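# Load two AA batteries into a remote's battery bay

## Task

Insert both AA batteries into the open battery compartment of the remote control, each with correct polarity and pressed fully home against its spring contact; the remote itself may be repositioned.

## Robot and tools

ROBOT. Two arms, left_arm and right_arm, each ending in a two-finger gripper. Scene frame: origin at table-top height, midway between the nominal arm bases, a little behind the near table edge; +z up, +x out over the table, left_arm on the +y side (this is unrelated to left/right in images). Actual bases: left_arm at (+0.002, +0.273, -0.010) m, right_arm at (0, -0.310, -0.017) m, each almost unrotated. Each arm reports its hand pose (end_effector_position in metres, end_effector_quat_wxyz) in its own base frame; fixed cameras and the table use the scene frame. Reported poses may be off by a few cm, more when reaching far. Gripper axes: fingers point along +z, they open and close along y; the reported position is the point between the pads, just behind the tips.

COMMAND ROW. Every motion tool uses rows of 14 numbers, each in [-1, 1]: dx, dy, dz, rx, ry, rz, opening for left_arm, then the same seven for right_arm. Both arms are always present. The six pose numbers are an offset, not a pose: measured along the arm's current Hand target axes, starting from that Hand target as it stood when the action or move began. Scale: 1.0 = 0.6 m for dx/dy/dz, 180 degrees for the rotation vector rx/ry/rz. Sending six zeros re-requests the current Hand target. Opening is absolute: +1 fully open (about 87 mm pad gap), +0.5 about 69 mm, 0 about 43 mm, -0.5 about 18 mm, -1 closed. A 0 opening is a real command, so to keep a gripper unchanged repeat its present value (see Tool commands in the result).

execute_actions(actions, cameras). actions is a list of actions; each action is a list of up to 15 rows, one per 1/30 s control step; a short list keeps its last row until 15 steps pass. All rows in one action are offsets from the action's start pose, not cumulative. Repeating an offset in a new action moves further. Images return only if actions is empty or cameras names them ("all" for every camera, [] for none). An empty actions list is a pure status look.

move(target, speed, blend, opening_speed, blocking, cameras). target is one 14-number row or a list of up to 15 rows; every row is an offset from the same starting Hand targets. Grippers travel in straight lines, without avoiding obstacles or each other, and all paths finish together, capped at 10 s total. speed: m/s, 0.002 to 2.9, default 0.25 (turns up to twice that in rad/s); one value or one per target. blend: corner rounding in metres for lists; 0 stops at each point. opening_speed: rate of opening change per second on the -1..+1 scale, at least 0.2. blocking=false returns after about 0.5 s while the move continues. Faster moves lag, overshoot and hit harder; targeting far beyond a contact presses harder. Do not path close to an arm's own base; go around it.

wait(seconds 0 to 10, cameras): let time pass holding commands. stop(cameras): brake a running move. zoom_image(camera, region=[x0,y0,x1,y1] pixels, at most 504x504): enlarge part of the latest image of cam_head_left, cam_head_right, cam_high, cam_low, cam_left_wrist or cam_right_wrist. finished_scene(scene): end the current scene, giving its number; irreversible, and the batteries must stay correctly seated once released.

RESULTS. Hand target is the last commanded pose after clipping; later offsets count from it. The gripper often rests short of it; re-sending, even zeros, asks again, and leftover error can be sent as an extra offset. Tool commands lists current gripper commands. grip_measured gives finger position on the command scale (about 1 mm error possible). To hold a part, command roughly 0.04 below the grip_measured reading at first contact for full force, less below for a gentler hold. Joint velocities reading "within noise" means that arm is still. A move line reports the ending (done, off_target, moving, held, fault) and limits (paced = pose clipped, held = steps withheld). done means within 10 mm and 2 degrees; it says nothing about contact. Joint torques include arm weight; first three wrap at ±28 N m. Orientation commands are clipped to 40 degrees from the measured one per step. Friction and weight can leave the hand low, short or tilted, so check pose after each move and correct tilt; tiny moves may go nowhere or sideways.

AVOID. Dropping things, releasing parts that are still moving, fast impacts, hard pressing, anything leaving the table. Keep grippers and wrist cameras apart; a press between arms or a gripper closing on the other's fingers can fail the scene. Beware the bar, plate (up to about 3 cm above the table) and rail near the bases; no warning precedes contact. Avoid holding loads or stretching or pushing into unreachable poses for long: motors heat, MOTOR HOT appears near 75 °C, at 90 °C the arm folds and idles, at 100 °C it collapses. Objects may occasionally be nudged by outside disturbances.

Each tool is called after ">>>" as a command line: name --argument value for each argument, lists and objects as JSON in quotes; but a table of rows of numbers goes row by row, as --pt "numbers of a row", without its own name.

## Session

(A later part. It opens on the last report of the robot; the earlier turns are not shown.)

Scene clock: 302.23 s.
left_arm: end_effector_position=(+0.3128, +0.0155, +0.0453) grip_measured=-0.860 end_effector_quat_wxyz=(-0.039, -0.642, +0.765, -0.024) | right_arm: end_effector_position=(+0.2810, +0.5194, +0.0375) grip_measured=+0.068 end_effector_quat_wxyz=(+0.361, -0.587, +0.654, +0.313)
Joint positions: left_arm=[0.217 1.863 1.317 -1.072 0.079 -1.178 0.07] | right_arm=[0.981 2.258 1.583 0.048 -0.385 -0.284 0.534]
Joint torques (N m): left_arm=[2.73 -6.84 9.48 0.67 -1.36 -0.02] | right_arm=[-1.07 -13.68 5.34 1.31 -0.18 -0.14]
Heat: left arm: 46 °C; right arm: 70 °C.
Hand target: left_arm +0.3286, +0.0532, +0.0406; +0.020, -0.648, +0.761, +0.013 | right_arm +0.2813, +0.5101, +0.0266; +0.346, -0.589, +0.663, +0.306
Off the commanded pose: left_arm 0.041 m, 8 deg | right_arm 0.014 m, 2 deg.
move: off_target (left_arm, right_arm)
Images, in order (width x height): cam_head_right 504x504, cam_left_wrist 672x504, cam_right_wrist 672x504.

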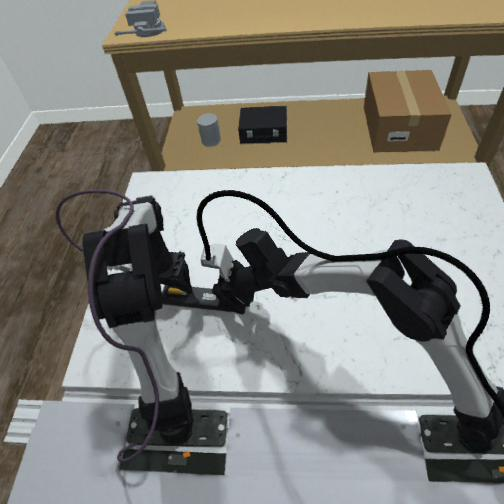

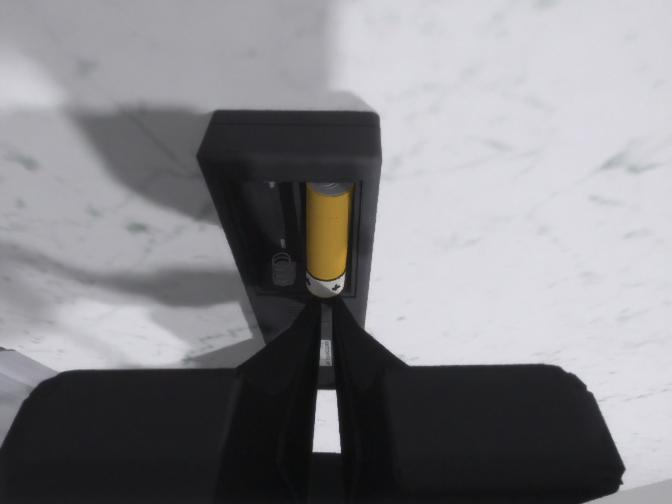

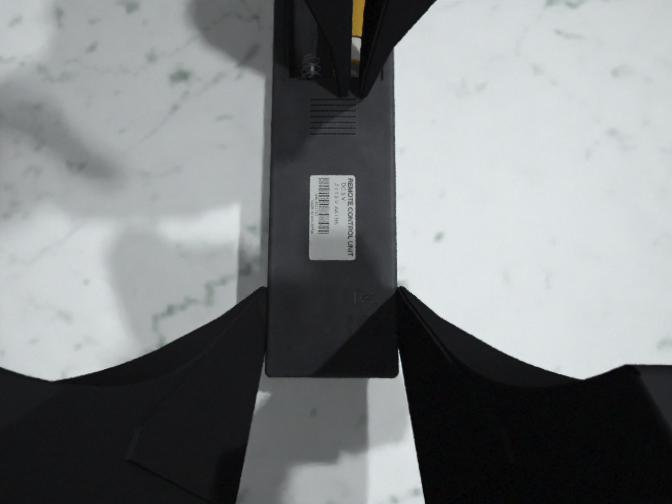

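>>> move --pt "-0.025 0.0 0.004 0 0 0 -0.86 0 0 0 0 0 0 0" --cameras '["cam_right_wrist", "cam_left_wrist", "cam_head_right"]' --speed 0.04

>>> zoom_image --camera "cam_right_wrist" --region '[265, 0, 405, 140]'

>>> zoom_image --camera "cam_left_wrist" --region '[220, 120, 460, 360]'

Scene clock: 303.87 s.
left_arm: end_effector_position=(+0.3177, +0.0454, +0.0433) grip_measured=-0.860 end_effector_quat_wxyz=(-0.020, -0.647, +0.762, -0.008) | right_arm: end_effector_position=(+0.2805, +0.5182, +0.0365) grip_measured=+0.068 end_effector_quat_wxyz=(+0.358, -0.587, +0.655, +0.313)
Joint positions: left_arm=[0.277 1.887 1.351 -1.065 0.032 -1.131 0.07] | right_arm=[0.98 2.258 1.583 0.041 -0.388 -0.284 0.534]
Joint torques (N m): left_arm=[1.18 -6.63 8.65 0.65 -0.88 -0.01] | right_arm=[-0.98 -13.67 5.33 1.37 -0.16 -0.14]
Heat: left arm: 45 °C; right arm: 70 °C.
Hand target: left_arm +0.3311, +0.0681, +0.0389; +0.020, -0.648, +0.761, +0.013 | right_arm +0.2812, +0.5102, +0.0266; +0.346, -0.589, +0.663, +0.306
Off the commanded pose: left_arm 0.027 m, 5 deg | right_arm 0.013 m, 2 deg.
move: off_target (left_arm, right_arm)
Images, in order (width x height): cam_head_right 504x504, cam_left_wrist 672x504, cam_right_wrist 672x504.

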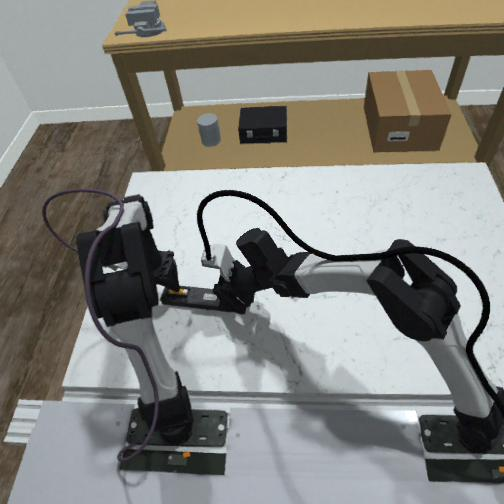

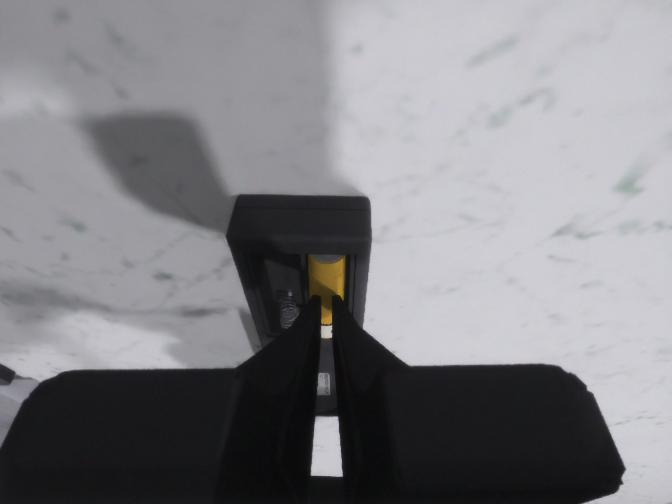

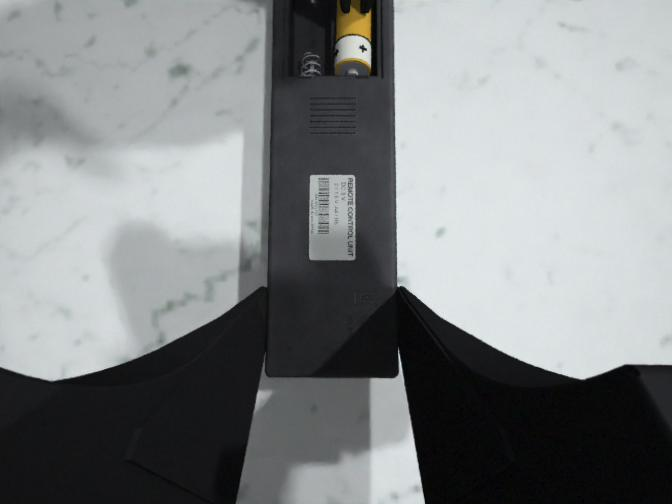

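Scaled by 3.600.

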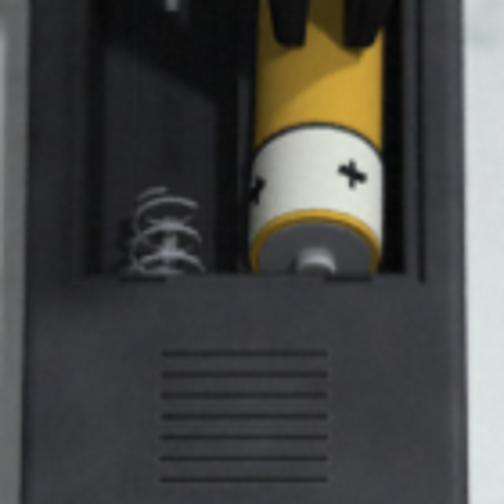

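Scaled by 2.100.

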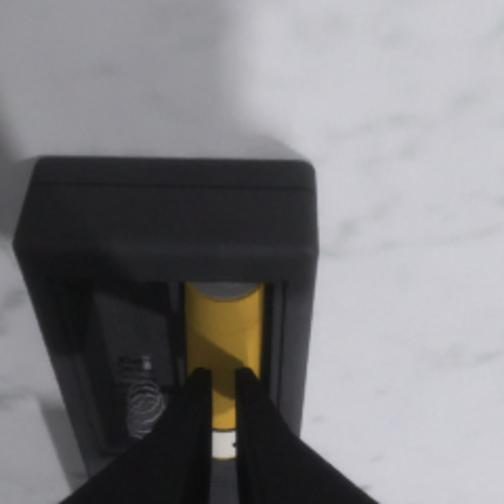

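>>> move --pt "0.0345 0.014 -0.0535 0 0 0 -0.86 0 0 0 0 0 0 0" --pt "0.0703 0.0108 -0.0552 0 0 0 -0.86 0 0 0 0 0 0 0" --pt "0.0727 0.0112 -0.0053 0 0 0 -0.86 0 0 0 0 0 0 0" --cameras '["cam_right_wrist", "cam_left_wrist"]' --speed '[0.06,0.08,0.05]'

>>> zoom_image --camera "cam_right_wrist" --region '[265, 0, 405, 140]'

>>> zoom_image --camera "cam_left_wrist" --region '[220, 120, 460, 360]'

Scene clock: 307.33 s.
left_arm: end_effector_position=(+0.3147, +0.0204, +0.0461) grip_measured=-0.860 end_effector_quat_wxyz=(+0.004, -0.642, +0.767, +0.008) | right_arm: end_effector_position=(+0.2810, +0.5170, +0.0357) grip_measured=+0.068 end_effector_quat_wxyz=(+0.356, -0.587, +0.657, +0.312)
Joint positions: left_arm=[0.179 1.825 1.293 -1.039 -0.018 -1.215 0.07] | right_arm=[0.978 2.258 1.583 0.037 -0.388 -0.284 0.534]
Joint torques (N m): left_arm=[0.2 -7.99 4.18 0.69 -0.38 -0.23] | right_arm=[-0.83 -13.67 5.33 1.4 -0.16 -0.14]
Heat: left arm: 46 °C; right arm: 70 °C.
Hand target: left_arm +0.3174, +0.0260, +0.0401; +0.020, -0.648, +0.761, +0.013 | right_arm +0.2811, +0.5102, +0.0266; +0.346, -0.589, +0.663, +0.306
Off the commanded pose: left_arm 0.009 m, 2 deg | right_arm 0.011 m, 2 deg.
move: off_target (right_arm)
Images, in order (width x height): cam_left_wrist 672x504, cam_right_wrist 672x504.

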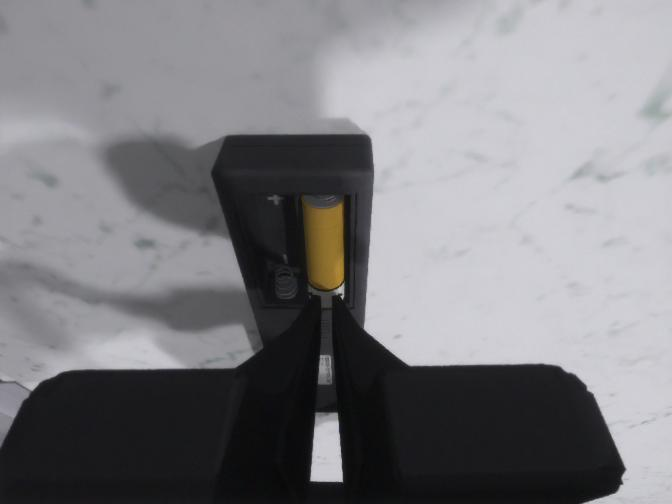

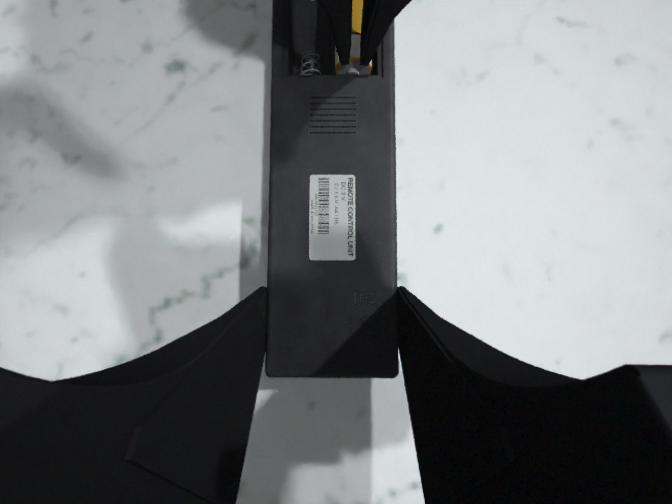

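Scaled by 3.600.

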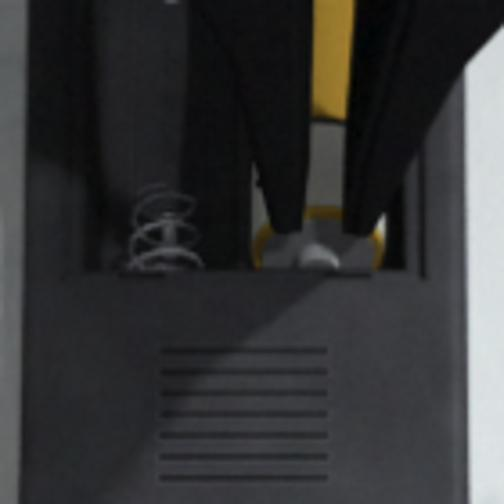

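Scaled by 2.100.

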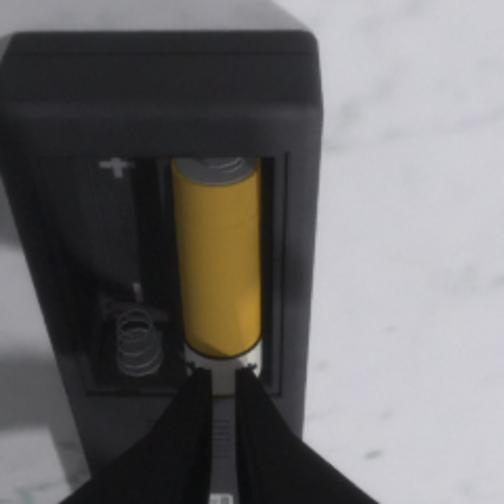

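>>> move --pt "-0.008 0 -0.025 0 0 0 -0.86 0 0 0 0 0 0 0" --pt "-0.012 0 0.025 0 0 0 -0.86 0 0 0 0 0 0 0" --cameras '["cam_right_wrist", "cam_left_wrist"]' --speed '[0.06,0.04]'

>>> zoom_image --camera "cam_right_wrist" --region '[265, 0, 405, 140]'

>>> zoom_image --camera "cam_left_wrist" --region '[220, 120, 460, 360]'

Scene clock: 309.73 s.
left_arm: end_effector_position=(+0.3147, +0.0213, +0.0445) grip_measured=-0.860 end_effector_quat_wxyz=(+0.000, -0.646, +0.763, -0.003) | right_arm: end_effector_position=(+0.2810, +0.5170, +0.0357) grip_measured=+0.068 end_effector_quat_wxyz=(+0.356, -0.587, +0.657, +0.312)
Joint positions: left_arm=[0.195 1.824 1.281 -1.025 0.006 -1.21 0.07] | right_arm=[0.978 2.258 1.583 0.037 -0.388 -0.284 0.534]
Joint torques (N m): left_arm=[0.65 -5.39 3.03 1.01 -0.62 -0.14] | right_arm=[-0.84 -13.67 5.34 1.4 -0.16 -0.14]
Heat: left arm: 46 °C; right arm: 70 °C.
Hand target: left_arm +0.3188, +0.0337, +0.0254; +0.020, -0.648, +0.761, +0.013 | right_arm +0.2811, +0.5102, +0.0266; +0.346, -0.589, +0.663, +0.306
Off the commanded pose: left_arm 0.023 m, 3 deg | right_arm 0.011 m, 2 deg.
move: off_target (left_arm, right_arm)
Images, in order (width x height): cam_left_wrist 672x504, cam_right_wrist 672x504.

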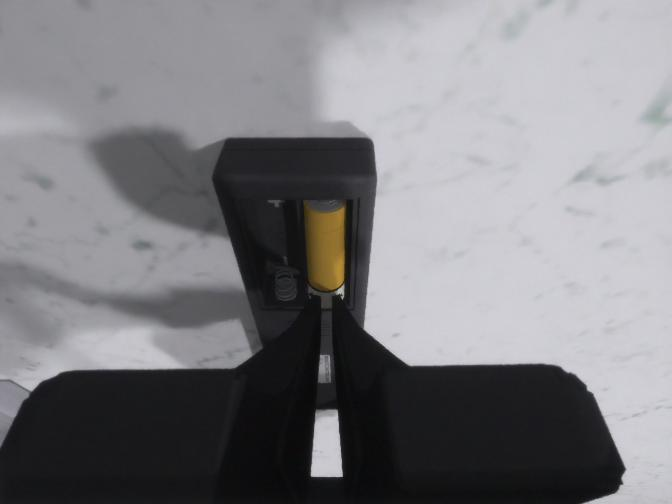

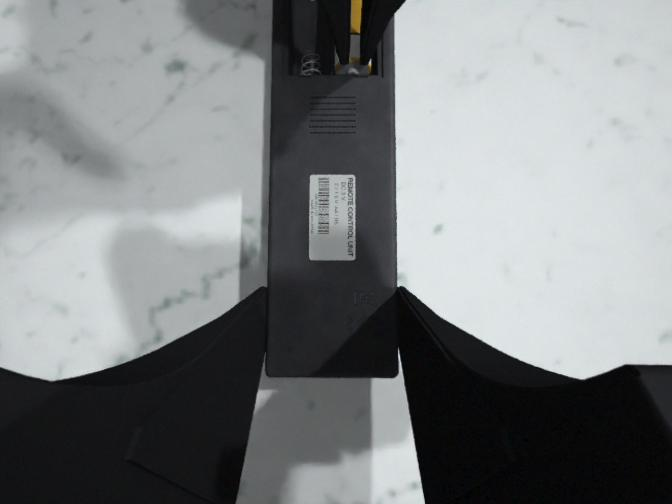

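Scaled by 3.600.

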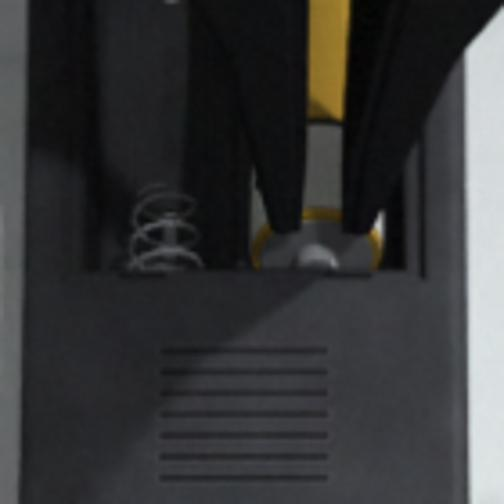

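Scaled by 2.100.

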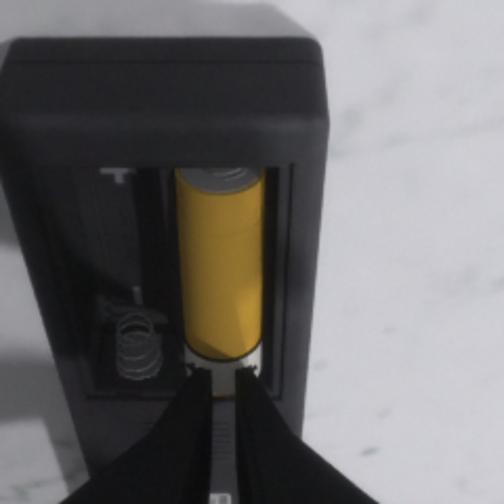

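>>> move --pt "-0.008 0 -0.045 0 0 0 -0.9 0 0 0 0 0 0 0" --pt "-0.0125 0 0.003 0 0 0 -0.9 0 0 0 0 0 0 0" --cameras '["cam_right_wrist", "cam_left_wrist"]' --speed '[0.06,0.04]'

>>> zoom_image --camera "cam_right_wrist" --region '[265, 0, 405, 140]'

Scene clock: 312.33 s.
left_arm: end_effector_position=(+0.3156, +0.0281, +0.0447) grip_measured=-0.900 end_effector_quat_wxyz=(+0.003, -0.646, +0.763, -0.005) | right_arm: end_effector_position=(+0.2810, +0.5170, +0.0357) grip_measured=+0.068 end_effector_quat_wxyz=(+0.356, -0.587, +0.657, +0.312)
Joint positions: left_arm=[0.215 1.825 1.284 -1.019 0.006 -1.191 0.05] | right_arm=[0.978 2.258 1.583 0.037 -0.388 -0.284 0.534]
Joint torques (N m): left_arm=[0.76 -4.68 3.58 1.02 -0.6 -0.04] | right_arm=[-0.83 -13.67 5.33 1.4 -0.16 -0.14]
Heat: left arm: 45 °C; right arm: 70 °C.
Hand target: left_arm +0.3200, +0.0412, +0.0239; +0.020, -0.648, +0.761, +0.013 | right_arm +0.2811, +0.5102, +0.0266; +0.346, -0.589, +0.663, +0.306
Off the commanded pose: left_arm 0.025 m, 3 deg | right_arm 0.011 m, 2 deg.
move: off_target (left_arm, right_arm)
Images, in order (width x height): cam_left_wrist 672x504, cam_right_wrist 672x504.

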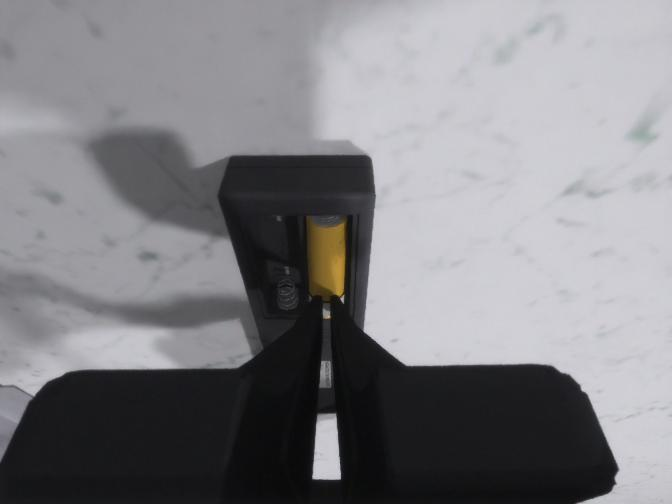

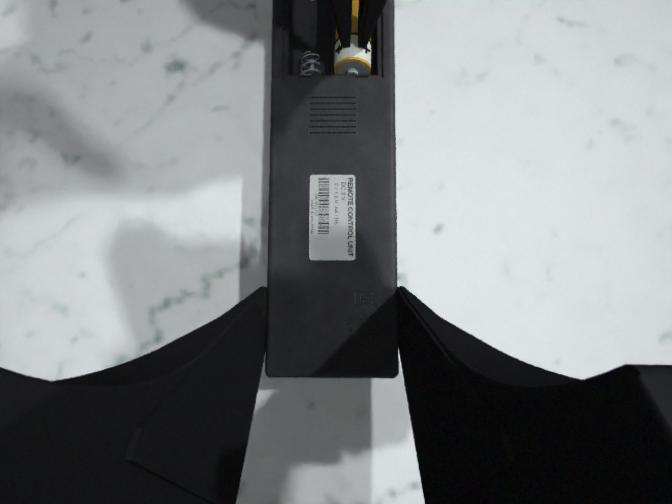

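Scaled by 3.600.

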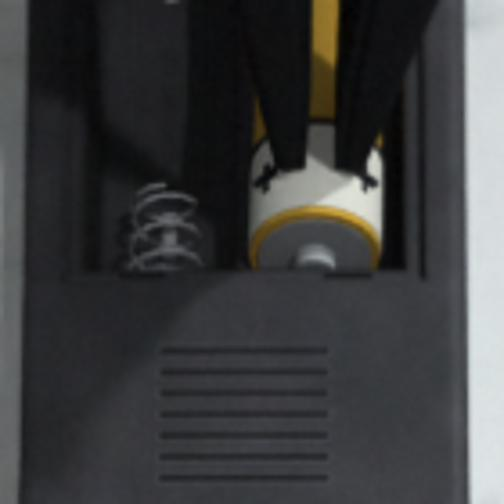

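>>> move --pt "-0.012 0 0.022 0 0 0 -0.9 0 0 0 0 0 0 0" --cameras '["cam_right_wrist", "cam_left_wrist"]' --speed '[0.04]'

>>> zoom_image --camera "cam_right_wrist" --region '[265, 0, 405, 140]'

Scene clock: 313.60 s.
left_arm: end_effector_position=(+0.3168, +0.0307, +0.0408) grip_measured=-0.899 end_effector_quat_wxyz=(-0.001, -0.646, +0.763, -0.019) | right_arm: end_effector_position=(+0.2810, +0.5170, +0.0357) grip_measured=+0.068 end_effector_quat_wxyz=(+0.356, -0.587, +0.657, +0.312)
Joint positions: left_arm=[0.237 1.831 1.271 -0.994 0.035 -1.17 0.05] | right_arm=[0.978 2.258 1.583 0.037 -0.388 -0.284 0.534]
Joint torques (N m): left_arm=[0.7 -3.03 3.14 1.15 -0.94 -0.03] | right_arm=[-0.83 -13.65 5.33 1.4 -0.16 -0.14]
Heat: left arm: 45 °C; right arm: 70 °C.
Hand target: left_arm +0.3213, +0.0490, +0.0111; +0.020, -0.648, +0.761, +0.013 | right_arm +0.2811, +0.5102, +0.0266; +0.346, -0.589, +0.663, +0.306
Off the commanded pose: left_arm 0.035 m, 4 deg | right_arm 0.011 m, 2 deg.
move: off_target (left_arm, right_arm)
Images, in order (width x height): cam_left_wrist 672x504, cam_right_wrist 672x504.

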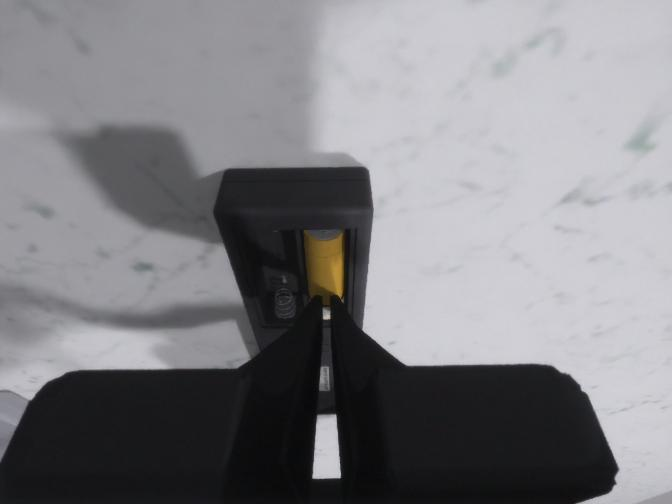

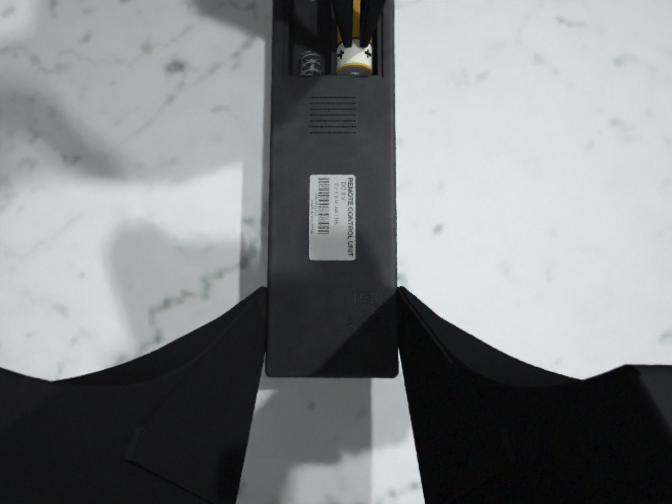

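Scaled by 3.600.

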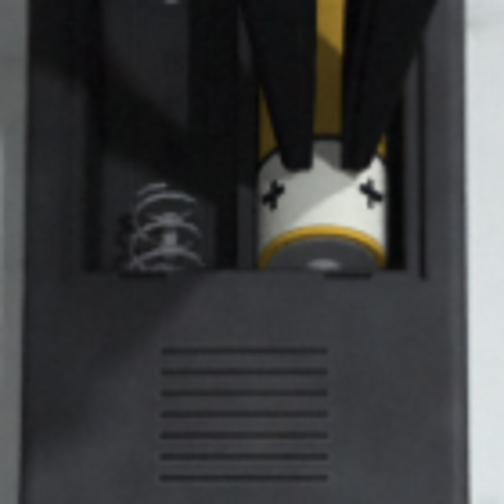

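>>> move --pt "0 0 0.022 0 0 0 -0.9 0 0 0 0 0 0 0" --cameras '["cam_right_wrist", "cam_left_wrist"]' --speed '[0.04]'

>>> zoom_image --camera "cam_right_wrist" --region '[265, 0, 405, 140]'

Scene clock: 314.63 s.
left_arm: end_effector_position=(+0.3167, +0.0307, +0.0397) grip_measured=-0.899 end_effector_quat_wxyz=(-0.002, -0.646, +0.763, -0.024) | right_arm: end_effector_position=(+0.2810, +0.5170, +0.0357) grip_measured=+0.068 end_effector_quat_wxyz=(+0.356, -0.587, +0.657, +0.312)
Joint positions: left_arm=[0.242 1.831 1.264 -0.986 0.045 -1.163 0.05] | right_arm=[0.978 2.258 1.583 0.037 -0.388 -0.284 0.534]
Joint torques (N m): left_arm=[0.54 -1.85 1.05 1.49 -1.04 -0.13] | right_arm=[-0.83 -13.67 5.33 1.4 -0.16 -0.14]
Heat: left arm: 45 °C; right arm: 70 °C.
Hand target: left_arm +0.3215, +0.0496, -0.0020; +0.020, -0.648, +0.761, +0.013 | right_arm +0.2811, +0.5102, +0.0266; +0.346, -0.589, +0.663, +0.306
Off the commanded pose: left_arm 0.046 m, 5 deg | right_arm 0.011 m, 2 deg.
move: off_target (left_arm, right_arm)
Images, in order (width x height): cam_left_wrist 672x504, cam_right_wrist 672x504.

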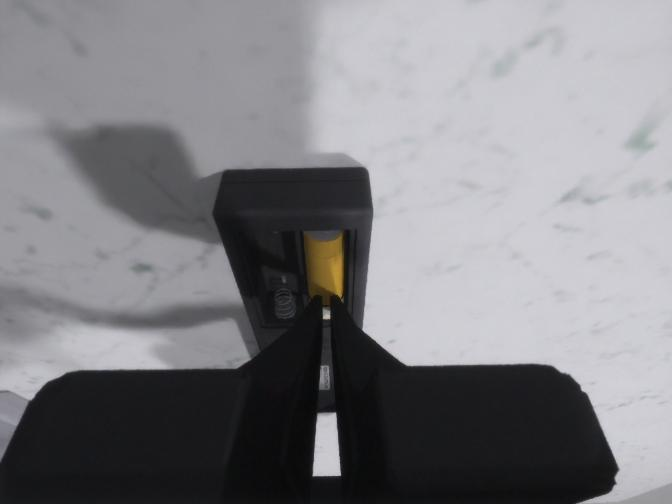

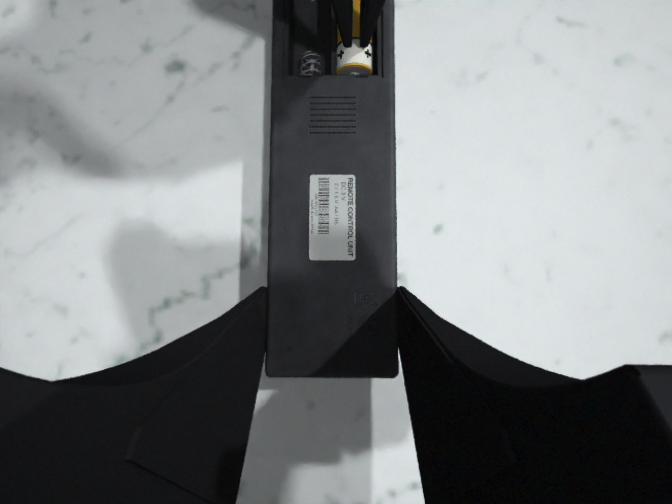

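Scaled by 3.600.

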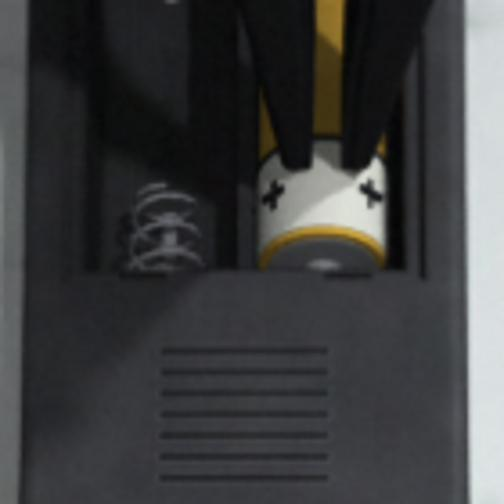

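>>> move --pt "0.02 0.01 -0.09 0 0 0 -0.9 0 0 0 0 0 0 0" --pt "0.0 0.01 -0.2 0 0 0 -0.9 0 0 0 0 0 0 0" --cameras '["cam_right_wrist", "cam_left_wrist", "cam_head_right", "cam_low"]' --speed '[0.08, 0.1]'

>>> zoom_image --camera "cam_right_wrist" --region '[265, 0, 405, 120]'

>>> zoom_image --camera "cam_left_wrist" --region '[220, 60, 420, 260]'

>>> zoom_image --camera "cam_head_right" --region '[140, 240, 240, 320]'

Scene clock: 317.57 s.
left_arm: end_effector_position=(+0.3099, +0.0366, +0.1027) grip_measured=-0.900 end_effector_quat_wxyz=(-0.007, -0.649, +0.760, +0.015) | right_arm: end_effector_position=(+0.2810, +0.5169, +0.0356) grip_measured=+0.068 end_effector_quat_wxyz=(+0.356, -0.587, +0.657, +0.312)
Joint positions: left_arm=[0.23 1.803 1.491 -1.285 -0.02 -1.183 0.05] | right_arm=[0.978 2.258 1.583 0.036 -0.388 -0.284 0.534]
Joint torques (N m): left_arm=[0.79 -10.06 9.66 0.16 -0.39 0.02] | right_arm=[-0.81 -13.67 5.33 1.4 -0.16 -0.14]
Heat: left arm: 45 °C; right arm: 70 °C.
Hand target: left_arm +0.3139, +0.0451, +0.1177; +0.020, -0.648, +0.761, +0.013 | right_arm +0.2811, +0.5102, +0.0266; +0.346, -0.589, +0.663, +0.306
Off the commanded pose: left_arm 0.018 m, 3 deg | right_arm 0.011 m, 2 deg.
move: off_target (left_arm, right_arm)
Images, in order (width x height): cam_head_right 504x504, cam_low 504x504, cam_left_wrist 672x504, cam_right_wrist 672x504.

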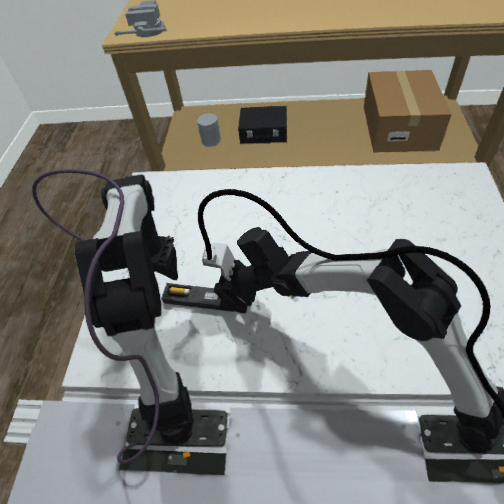

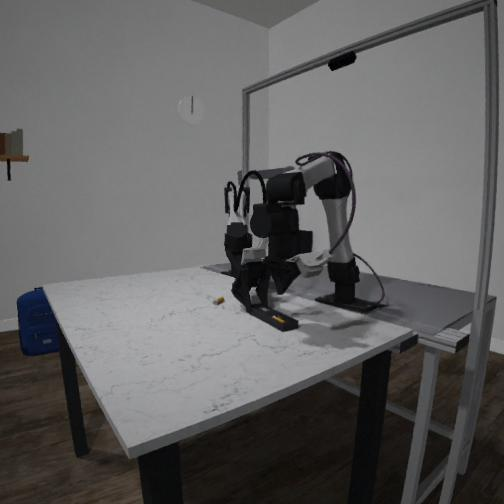

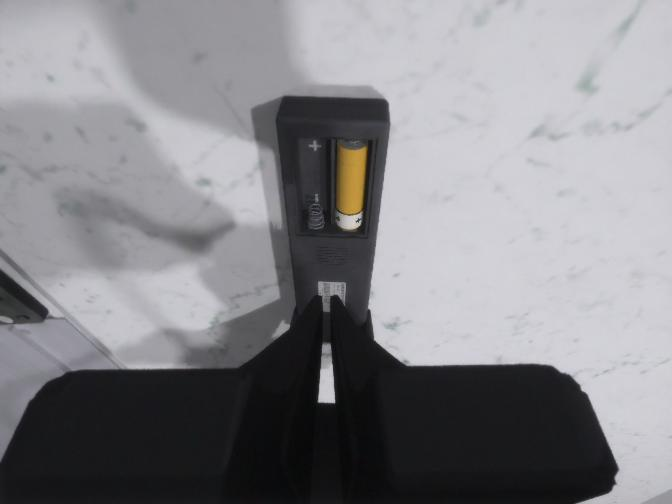

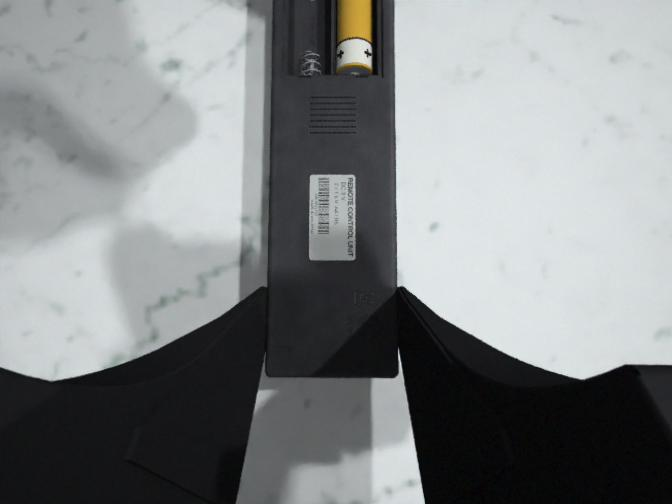

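Scaled by 3.600.

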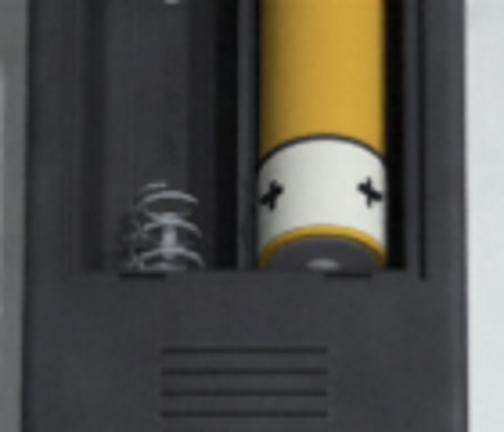

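Scaled by 2.520.

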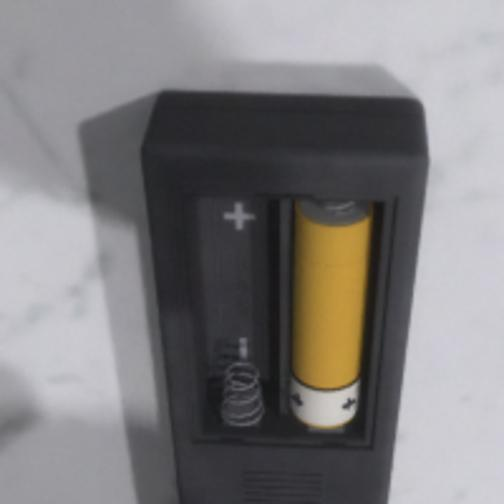

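Scaled by 5.040.

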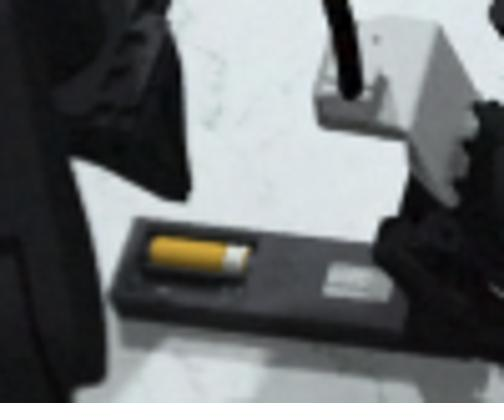

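>>> move --pt "0 0 0 0 0 0 -0.9 0 0 0 0 0 0 0.4" --pt "0 0 -0.05 0 0 0 -0.9 0 0 -0.2 0 0 0 0.4" --pt "0 0 -0.05 0 0 0 -0.9 0 0 -0.667 0 0 0 0.4" --pt "0.4345 -0.1235 -0.0403 0.0051 0.0149 0.29 0 0 0 -0.667 0 0 0 0.4" --cameras '["cam_head_left", "cam_left_wrist", "cam_low"]' --speed '[0.1,0.1,0.25,0.25]' --blend '[0,0.02,0.05,0]'

Scene clock: 331.03 s.
left_arm: end_effector_position=(+0.3420, -0.2253, +0.1221) grip_measured=+0.000 end_effector_quat_wxyz=(-0.004, -0.250, +0.968, +0.007) | right_arm: end_effector_position=(+0.2401, +0.1825, +0.2485) grip_measured=+0.400 end_effector_quat_wxyz=(+0.339, -0.586, +0.672, +0.300)
Joint positions: left_arm=[-0.499 2.261 2.239 -1.564 -0.005 -1.005 0.5] | right_arm=[0.286 1.342 1.424 -1.15 -0.831 -0.921 0.7]
Joint torques (N m): left_arm=[0.55 -11.11 9.33 0.15 -0.02 0.08] | right_arm=[-0.81 -3.66 7.92 0.86 -0.66 -0.22]
Heat: left arm: 46 °C; right arm: 70 °C.
Hand target: left_arm +0.3453, -0.2250, +0.1301; +0.000, -0.247, +0.969, +0.000 | right_arm +0.2419, +0.1846, +0.2561; +0.346, -0.589, +0.663, +0.306
Off the commanded pose: left_arm 0.009 m, 1 deg | right_arm 0.008 m, 2 deg.
joint sent to its limit (left arm) — joint 4 (wrist pitch), lower limit. The joint targets still meet the commanded pose.
move: done
Images, in order (width x height): cam_head_left 504x504, cam_low 504x504, cam_left_wrist 672x504.

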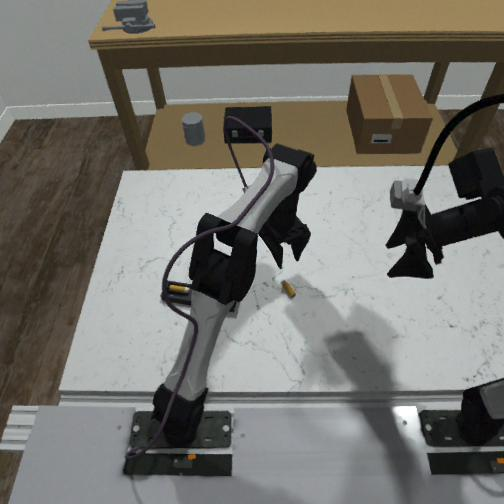

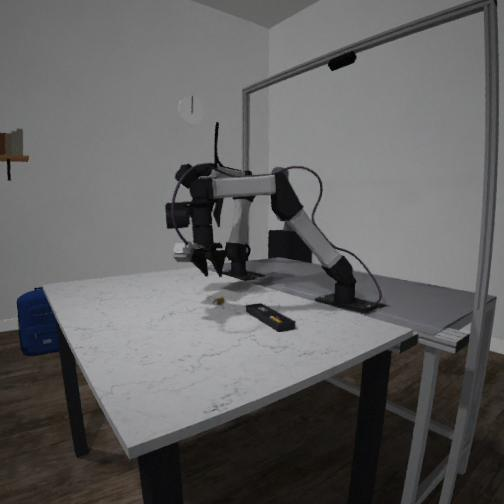

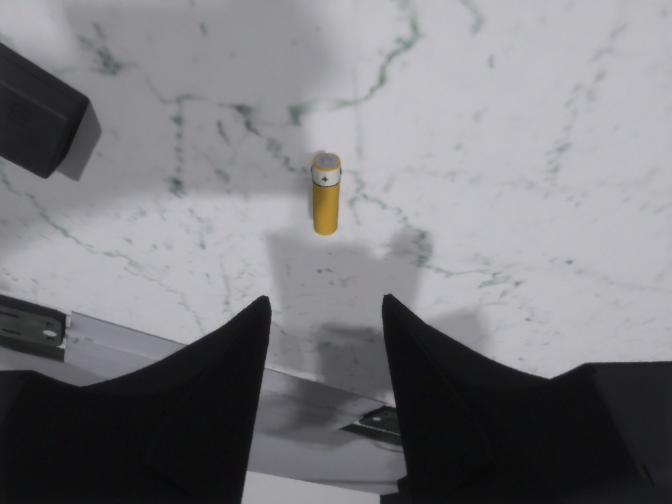

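>>> move --pt "0 0 0.12 0 0 0 -0.2 0 0 0 0 0 0 0.4" --cameras '["cam_left_wrist"]' --speed '[0.15]'

Scene clock: 332.70 s.
left_arm: end_effector_position=(+0.3434, -0.2260, +0.0476) grip_measured=-0.200 end_effector_quat_wxyz=(-0.009, -0.250, +0.968, +0.012) | right_arm: end_effector_position=(+0.2401, +0.1825, +0.2485) grip_measured=+0.400 end_effector_quat_wxyz=(+0.339, -0.586, +0.672, +0.300)
Joint positions: left_arm=[-0.499 2.261 1.94 -1.279 -0.005 -1.004 0.4] | right_arm=[0.286 1.342 1.424 -1.15 -0.831 -0.921 0.7]
Joint torques (N m): left_arm=[0.46 -13.85 5.87 0.32 -0.05 0.03] | right_arm=[-0.8 -3.64 7.92 0.87 -0.66 -0.23]
Heat: left arm: 47 °C; right arm: 69 °C.
Hand target: left_arm +0.3453, -0.2251, +0.0581; +0.000, -0.247, +0.969, +0.000 | right_arm +0.2419, +0.1846, +0.2561; +0.346, -0.589, +0.663, +0.306
Off the commanded pose: left_arm 0.011 m, 2 deg | right_arm 0.008 m, 2 deg.
move: off_target (left_arm)
Images, in order (width x height): cam_left_wrist 672x504.

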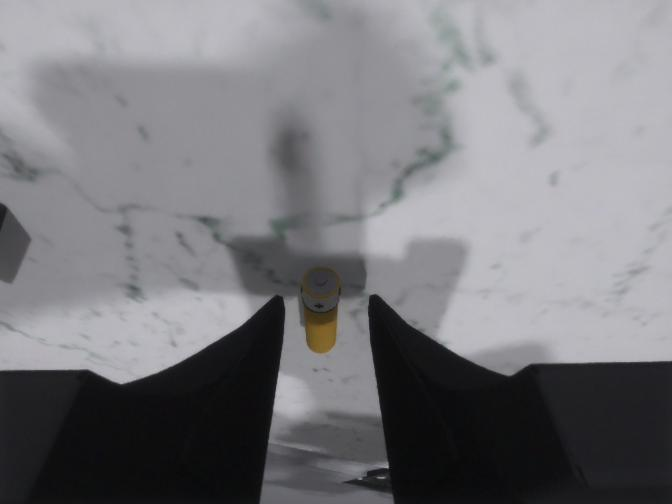

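>>> move --pt "0 0.003 0.0155 0 0 0.006 -0.25 0 0 0 0 0 0 0.4" --cameras '["cam_left_wrist"]' --speed '[0.06]'

>>> zoom_image --camera "cam_left_wrist" --region '[220, 220, 440, 420]'

Scene clock: 334.50 s.
left_arm: end_effector_position=(+0.3416, -0.2246, +0.0379) grip_measured=-0.250 end_effector_quat_wxyz=(-0.010, -0.240, +0.971, +0.013) | right_arm: end_effector_position=(+0.2401, +0.1825, +0.2485) grip_measured=+0.400 end_effector_quat_wxyz=(+0.339, -0.586, +0.672, +0.300)
Joint positions: left_arm=[-0.499 2.261 1.901 -1.242 -0.005 -0.985 0.375] | right_arm=[0.286 1.342 1.424 -1.15 -0.831 -0.921 0.7]
Joint torques (N m): left_arm=[0.47 -13.87 5.89 0.25 -0.06 -0.02] | right_arm=[-0.8 -3.66 7.92 0.87 -0.66 -0.22]
Heat: left arm: 49 °C; right arm: 68 °C.
Hand target: left_arm +0.3443, -0.2234, +0.0487; +0.000, -0.238, +0.971, +0.000 | right_arm +0.2419, +0.1846, +0.2561; +0.346, -0.589, +0.663, +0.306
Off the commanded pose: left_arm 0.011 m, 2 deg | right_arm 0.008 m, 2 deg.
move: off_target (left_arm)
Images, in order (width x height): cam_left_wrist 672x504.

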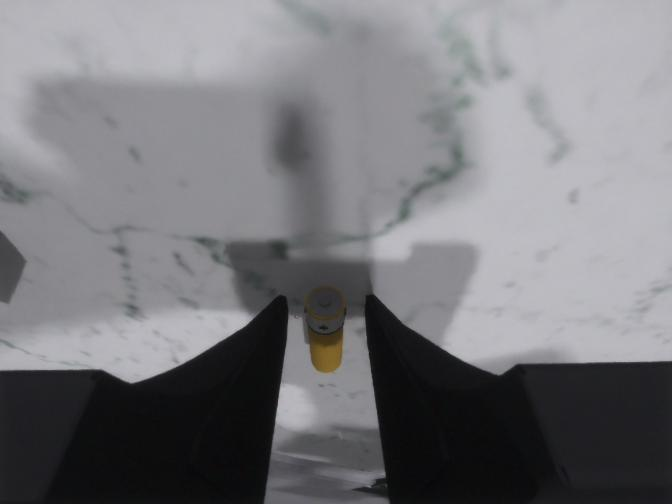

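Scaled by 2.291.

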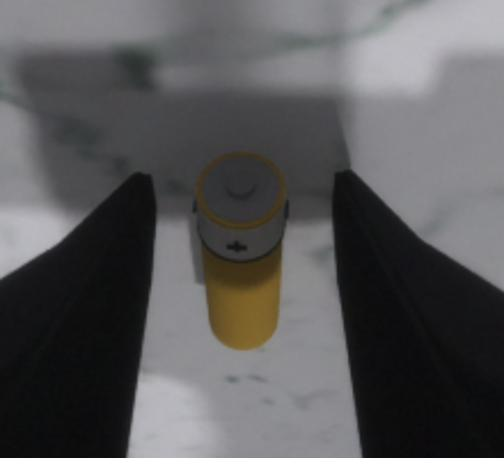

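>>> move --pt "0 0 0 0 0 0 -0.67 0 0 0 0 0 0 0.4" --pt "0 0 -0.15 0 0 0 -0.67 0 0 0 0 0 0 0.4" --cameras '["cam_left_wrist"]' --speed '[0.06,0.2]' --opening_speed 0.6

>>> zoom_image --camera "cam_left_wrist" --region '[220, 220, 440, 420]'

Scene clock: 337.13 s.
left_arm: end_effector_position=(+0.3437, -0.2257, +0.1253) grip_measured=-0.615 end_effector_quat_wxyz=(+0.001, -0.240, +0.971, +0.003) | right_arm: end_effector_position=(+0.2401, +0.1825, +0.2485) grip_measured=+0.400 end_effector_quat_wxyz=(+0.339, -0.586, +0.672, +0.300)
Joint positions: left_arm=[-0.499 2.26 2.25 -1.563 -0.005 -0.984 0.192] | right_arm=[0.286 1.342 1.424 -1.15 -0.831 -0.921 0.7]
Joint torques (N m): left_arm=[0.64 -13.04 8.23 0.14 0.05 0.02] | right_arm=[-0.8 -3.66 7.94 0.86 -0.66 -0.23]
Heat: left arm: 50 °C; right arm: 66 °C.
Hand target: left_arm +0.3445, -0.2234, +0.1389; +0.000, -0.238, +0.971, +0.000 | right_arm +0.2419, +0.1846, +0.2561; +0.346, -0.589, +0.663, +0.306
Off the commanded pose: left_arm 0.014 m, 0 deg | right_arm 0.008 m, 2 deg.
joint sent to its limit (left arm) — joint 4 (wrist pitch), lower limit. The joint targets still meet the commanded pose.
move: off_target (left_arm)
Images, in order (width x height): cam_left_wrist 672x504.

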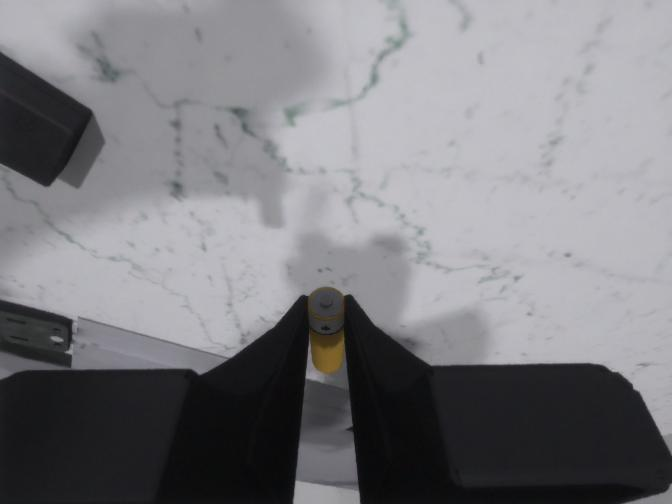

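Scaled by 2.291.

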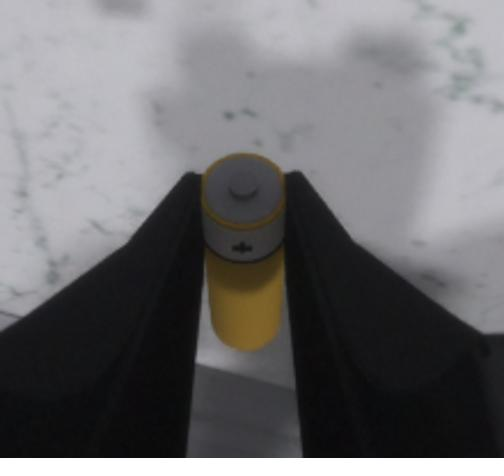

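>>> move --pt "-0.171 0.4652 0.0232 -0.0327 -0.0642 -0.2985 -0.67 0 0 0 0 0 0 0.4" --pt "-0.171 0.4652 0.0232 -0.0327 -0.0642 -0.2985 -0.67 0.002 0.0052 0.5468 0 0 0 0.4" --cameras '["cam_left_wrist", "cam_right_wrist", "cam_head_right"]' --speed '[0.25,0.25]' --blend '[0.05,0]'

Scene clock: 343.07 s.
left_arm: end_effector_position=(+0.3062, +0.0649, +0.1165) grip_measured=-0.615 end_effector_quat_wxyz=(+0.060, -0.640, +0.763, +0.070) | right_arm: end_effector_position=(+0.2649, +0.4414, +0.0628) grip_measured=+0.400 end_effector_quat_wxyz=(+0.333, -0.592, +0.668, +0.303)
Joint positions: left_arm=[0.229 1.747 1.495 -1.276 -0.179 -1.163 0.192] | right_arm=[0.91 1.99 1.318 -0.043 -0.436 -0.339 0.7]
Joint torques (N m): left_arm=[0.65 -10.19 6.24 0.46 -0.47 -0.3] | right_arm=[-0.17 -9.78 8.24 1.67 -0.17 0.02]
Heat: left arm: 51 °C; right arm: 64 °C.
Hand target: left_arm +0.3063, +0.0716, +0.1247; +0.082, -0.649, +0.753, +0.071 | right_arm +0.2709, +0.4511, +0.0670; +0.346, -0.589, +0.663, +0.306
Off the commanded pose: left_arm 0.011 m, 3 deg | right_arm 0.012 m, 2 deg.
move: off_target (left_arm, right_arm)
Images, in order (width x height): cam_head_right 504x504, cam_left_wrist 672x504, cam_right_wrist 672x504.

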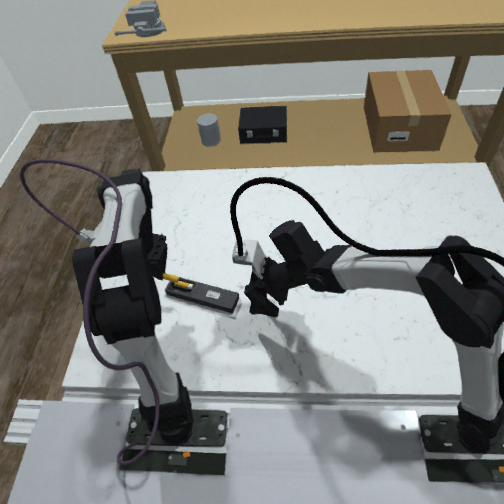

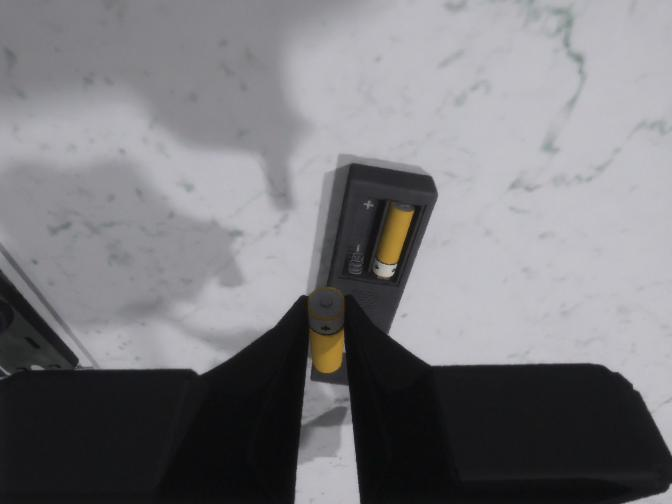

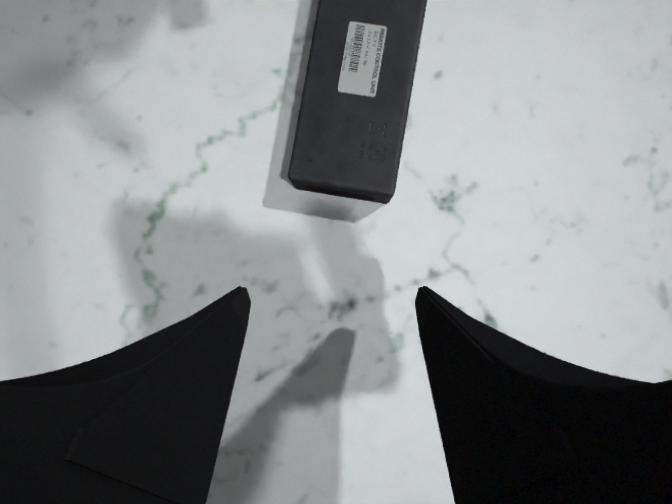

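>>> move --pt "0 0 0 0 0 0 -0.67 0.0037 0.0063 0.02 0.0364 0 0.0255 0.45" --pt "0 0 0 0 0 0 -0.67 0.0037 0.0063 0.1122 0.0364 0 0.0255 0.45" --cameras '["cam_right_wrist"]' --speed '[0.1,0.08]'

Scene clock: 346.63 s.
left_arm: end_effector_position=(+0.3062, +0.0649, +0.1165) grip_measured=-0.615 end_effector_quat_wxyz=(+0.060, -0.640, +0.763, +0.070) | right_arm: end_effector_position=(+0.2722, +0.4966, +0.0292) grip_measured=+0.450 end_effector_quat_wxyz=(+0.362, -0.545, +0.703, +0.278)
Joint positions: left_arm=[0.229 1.747 1.495 -1.276 -0.179 -1.163 0.192] | right_arm=[1.006 2.181 1.445 0.091 -0.249 -0.187 0.725]
Joint torques (N m): left_arm=[0.68 -10.07 6.19 0.46 -0.49 -0.3] | right_arm=[0.13 -10.66 7.99 1.71 -0.06 0.06]
Heat: left arm: 51 °C; right arm: 65 °C.
Hand target: left_arm +0.3063, +0.0716, +0.1247; +0.082, -0.649, +0.753, +0.071 | right_arm +0.2738, +0.5050, +0.0266; +0.366, -0.541, +0.703, +0.281
Off the commanded pose: left_arm 0.011 m, 3 deg | right_arm 0.009 m, 1 deg.
move: off_target (left_arm)
Images, in order (width x height): cam_right_wrist 672x504.

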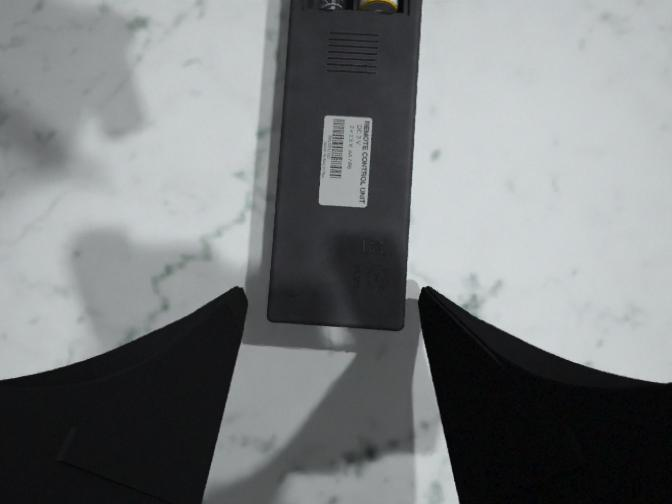

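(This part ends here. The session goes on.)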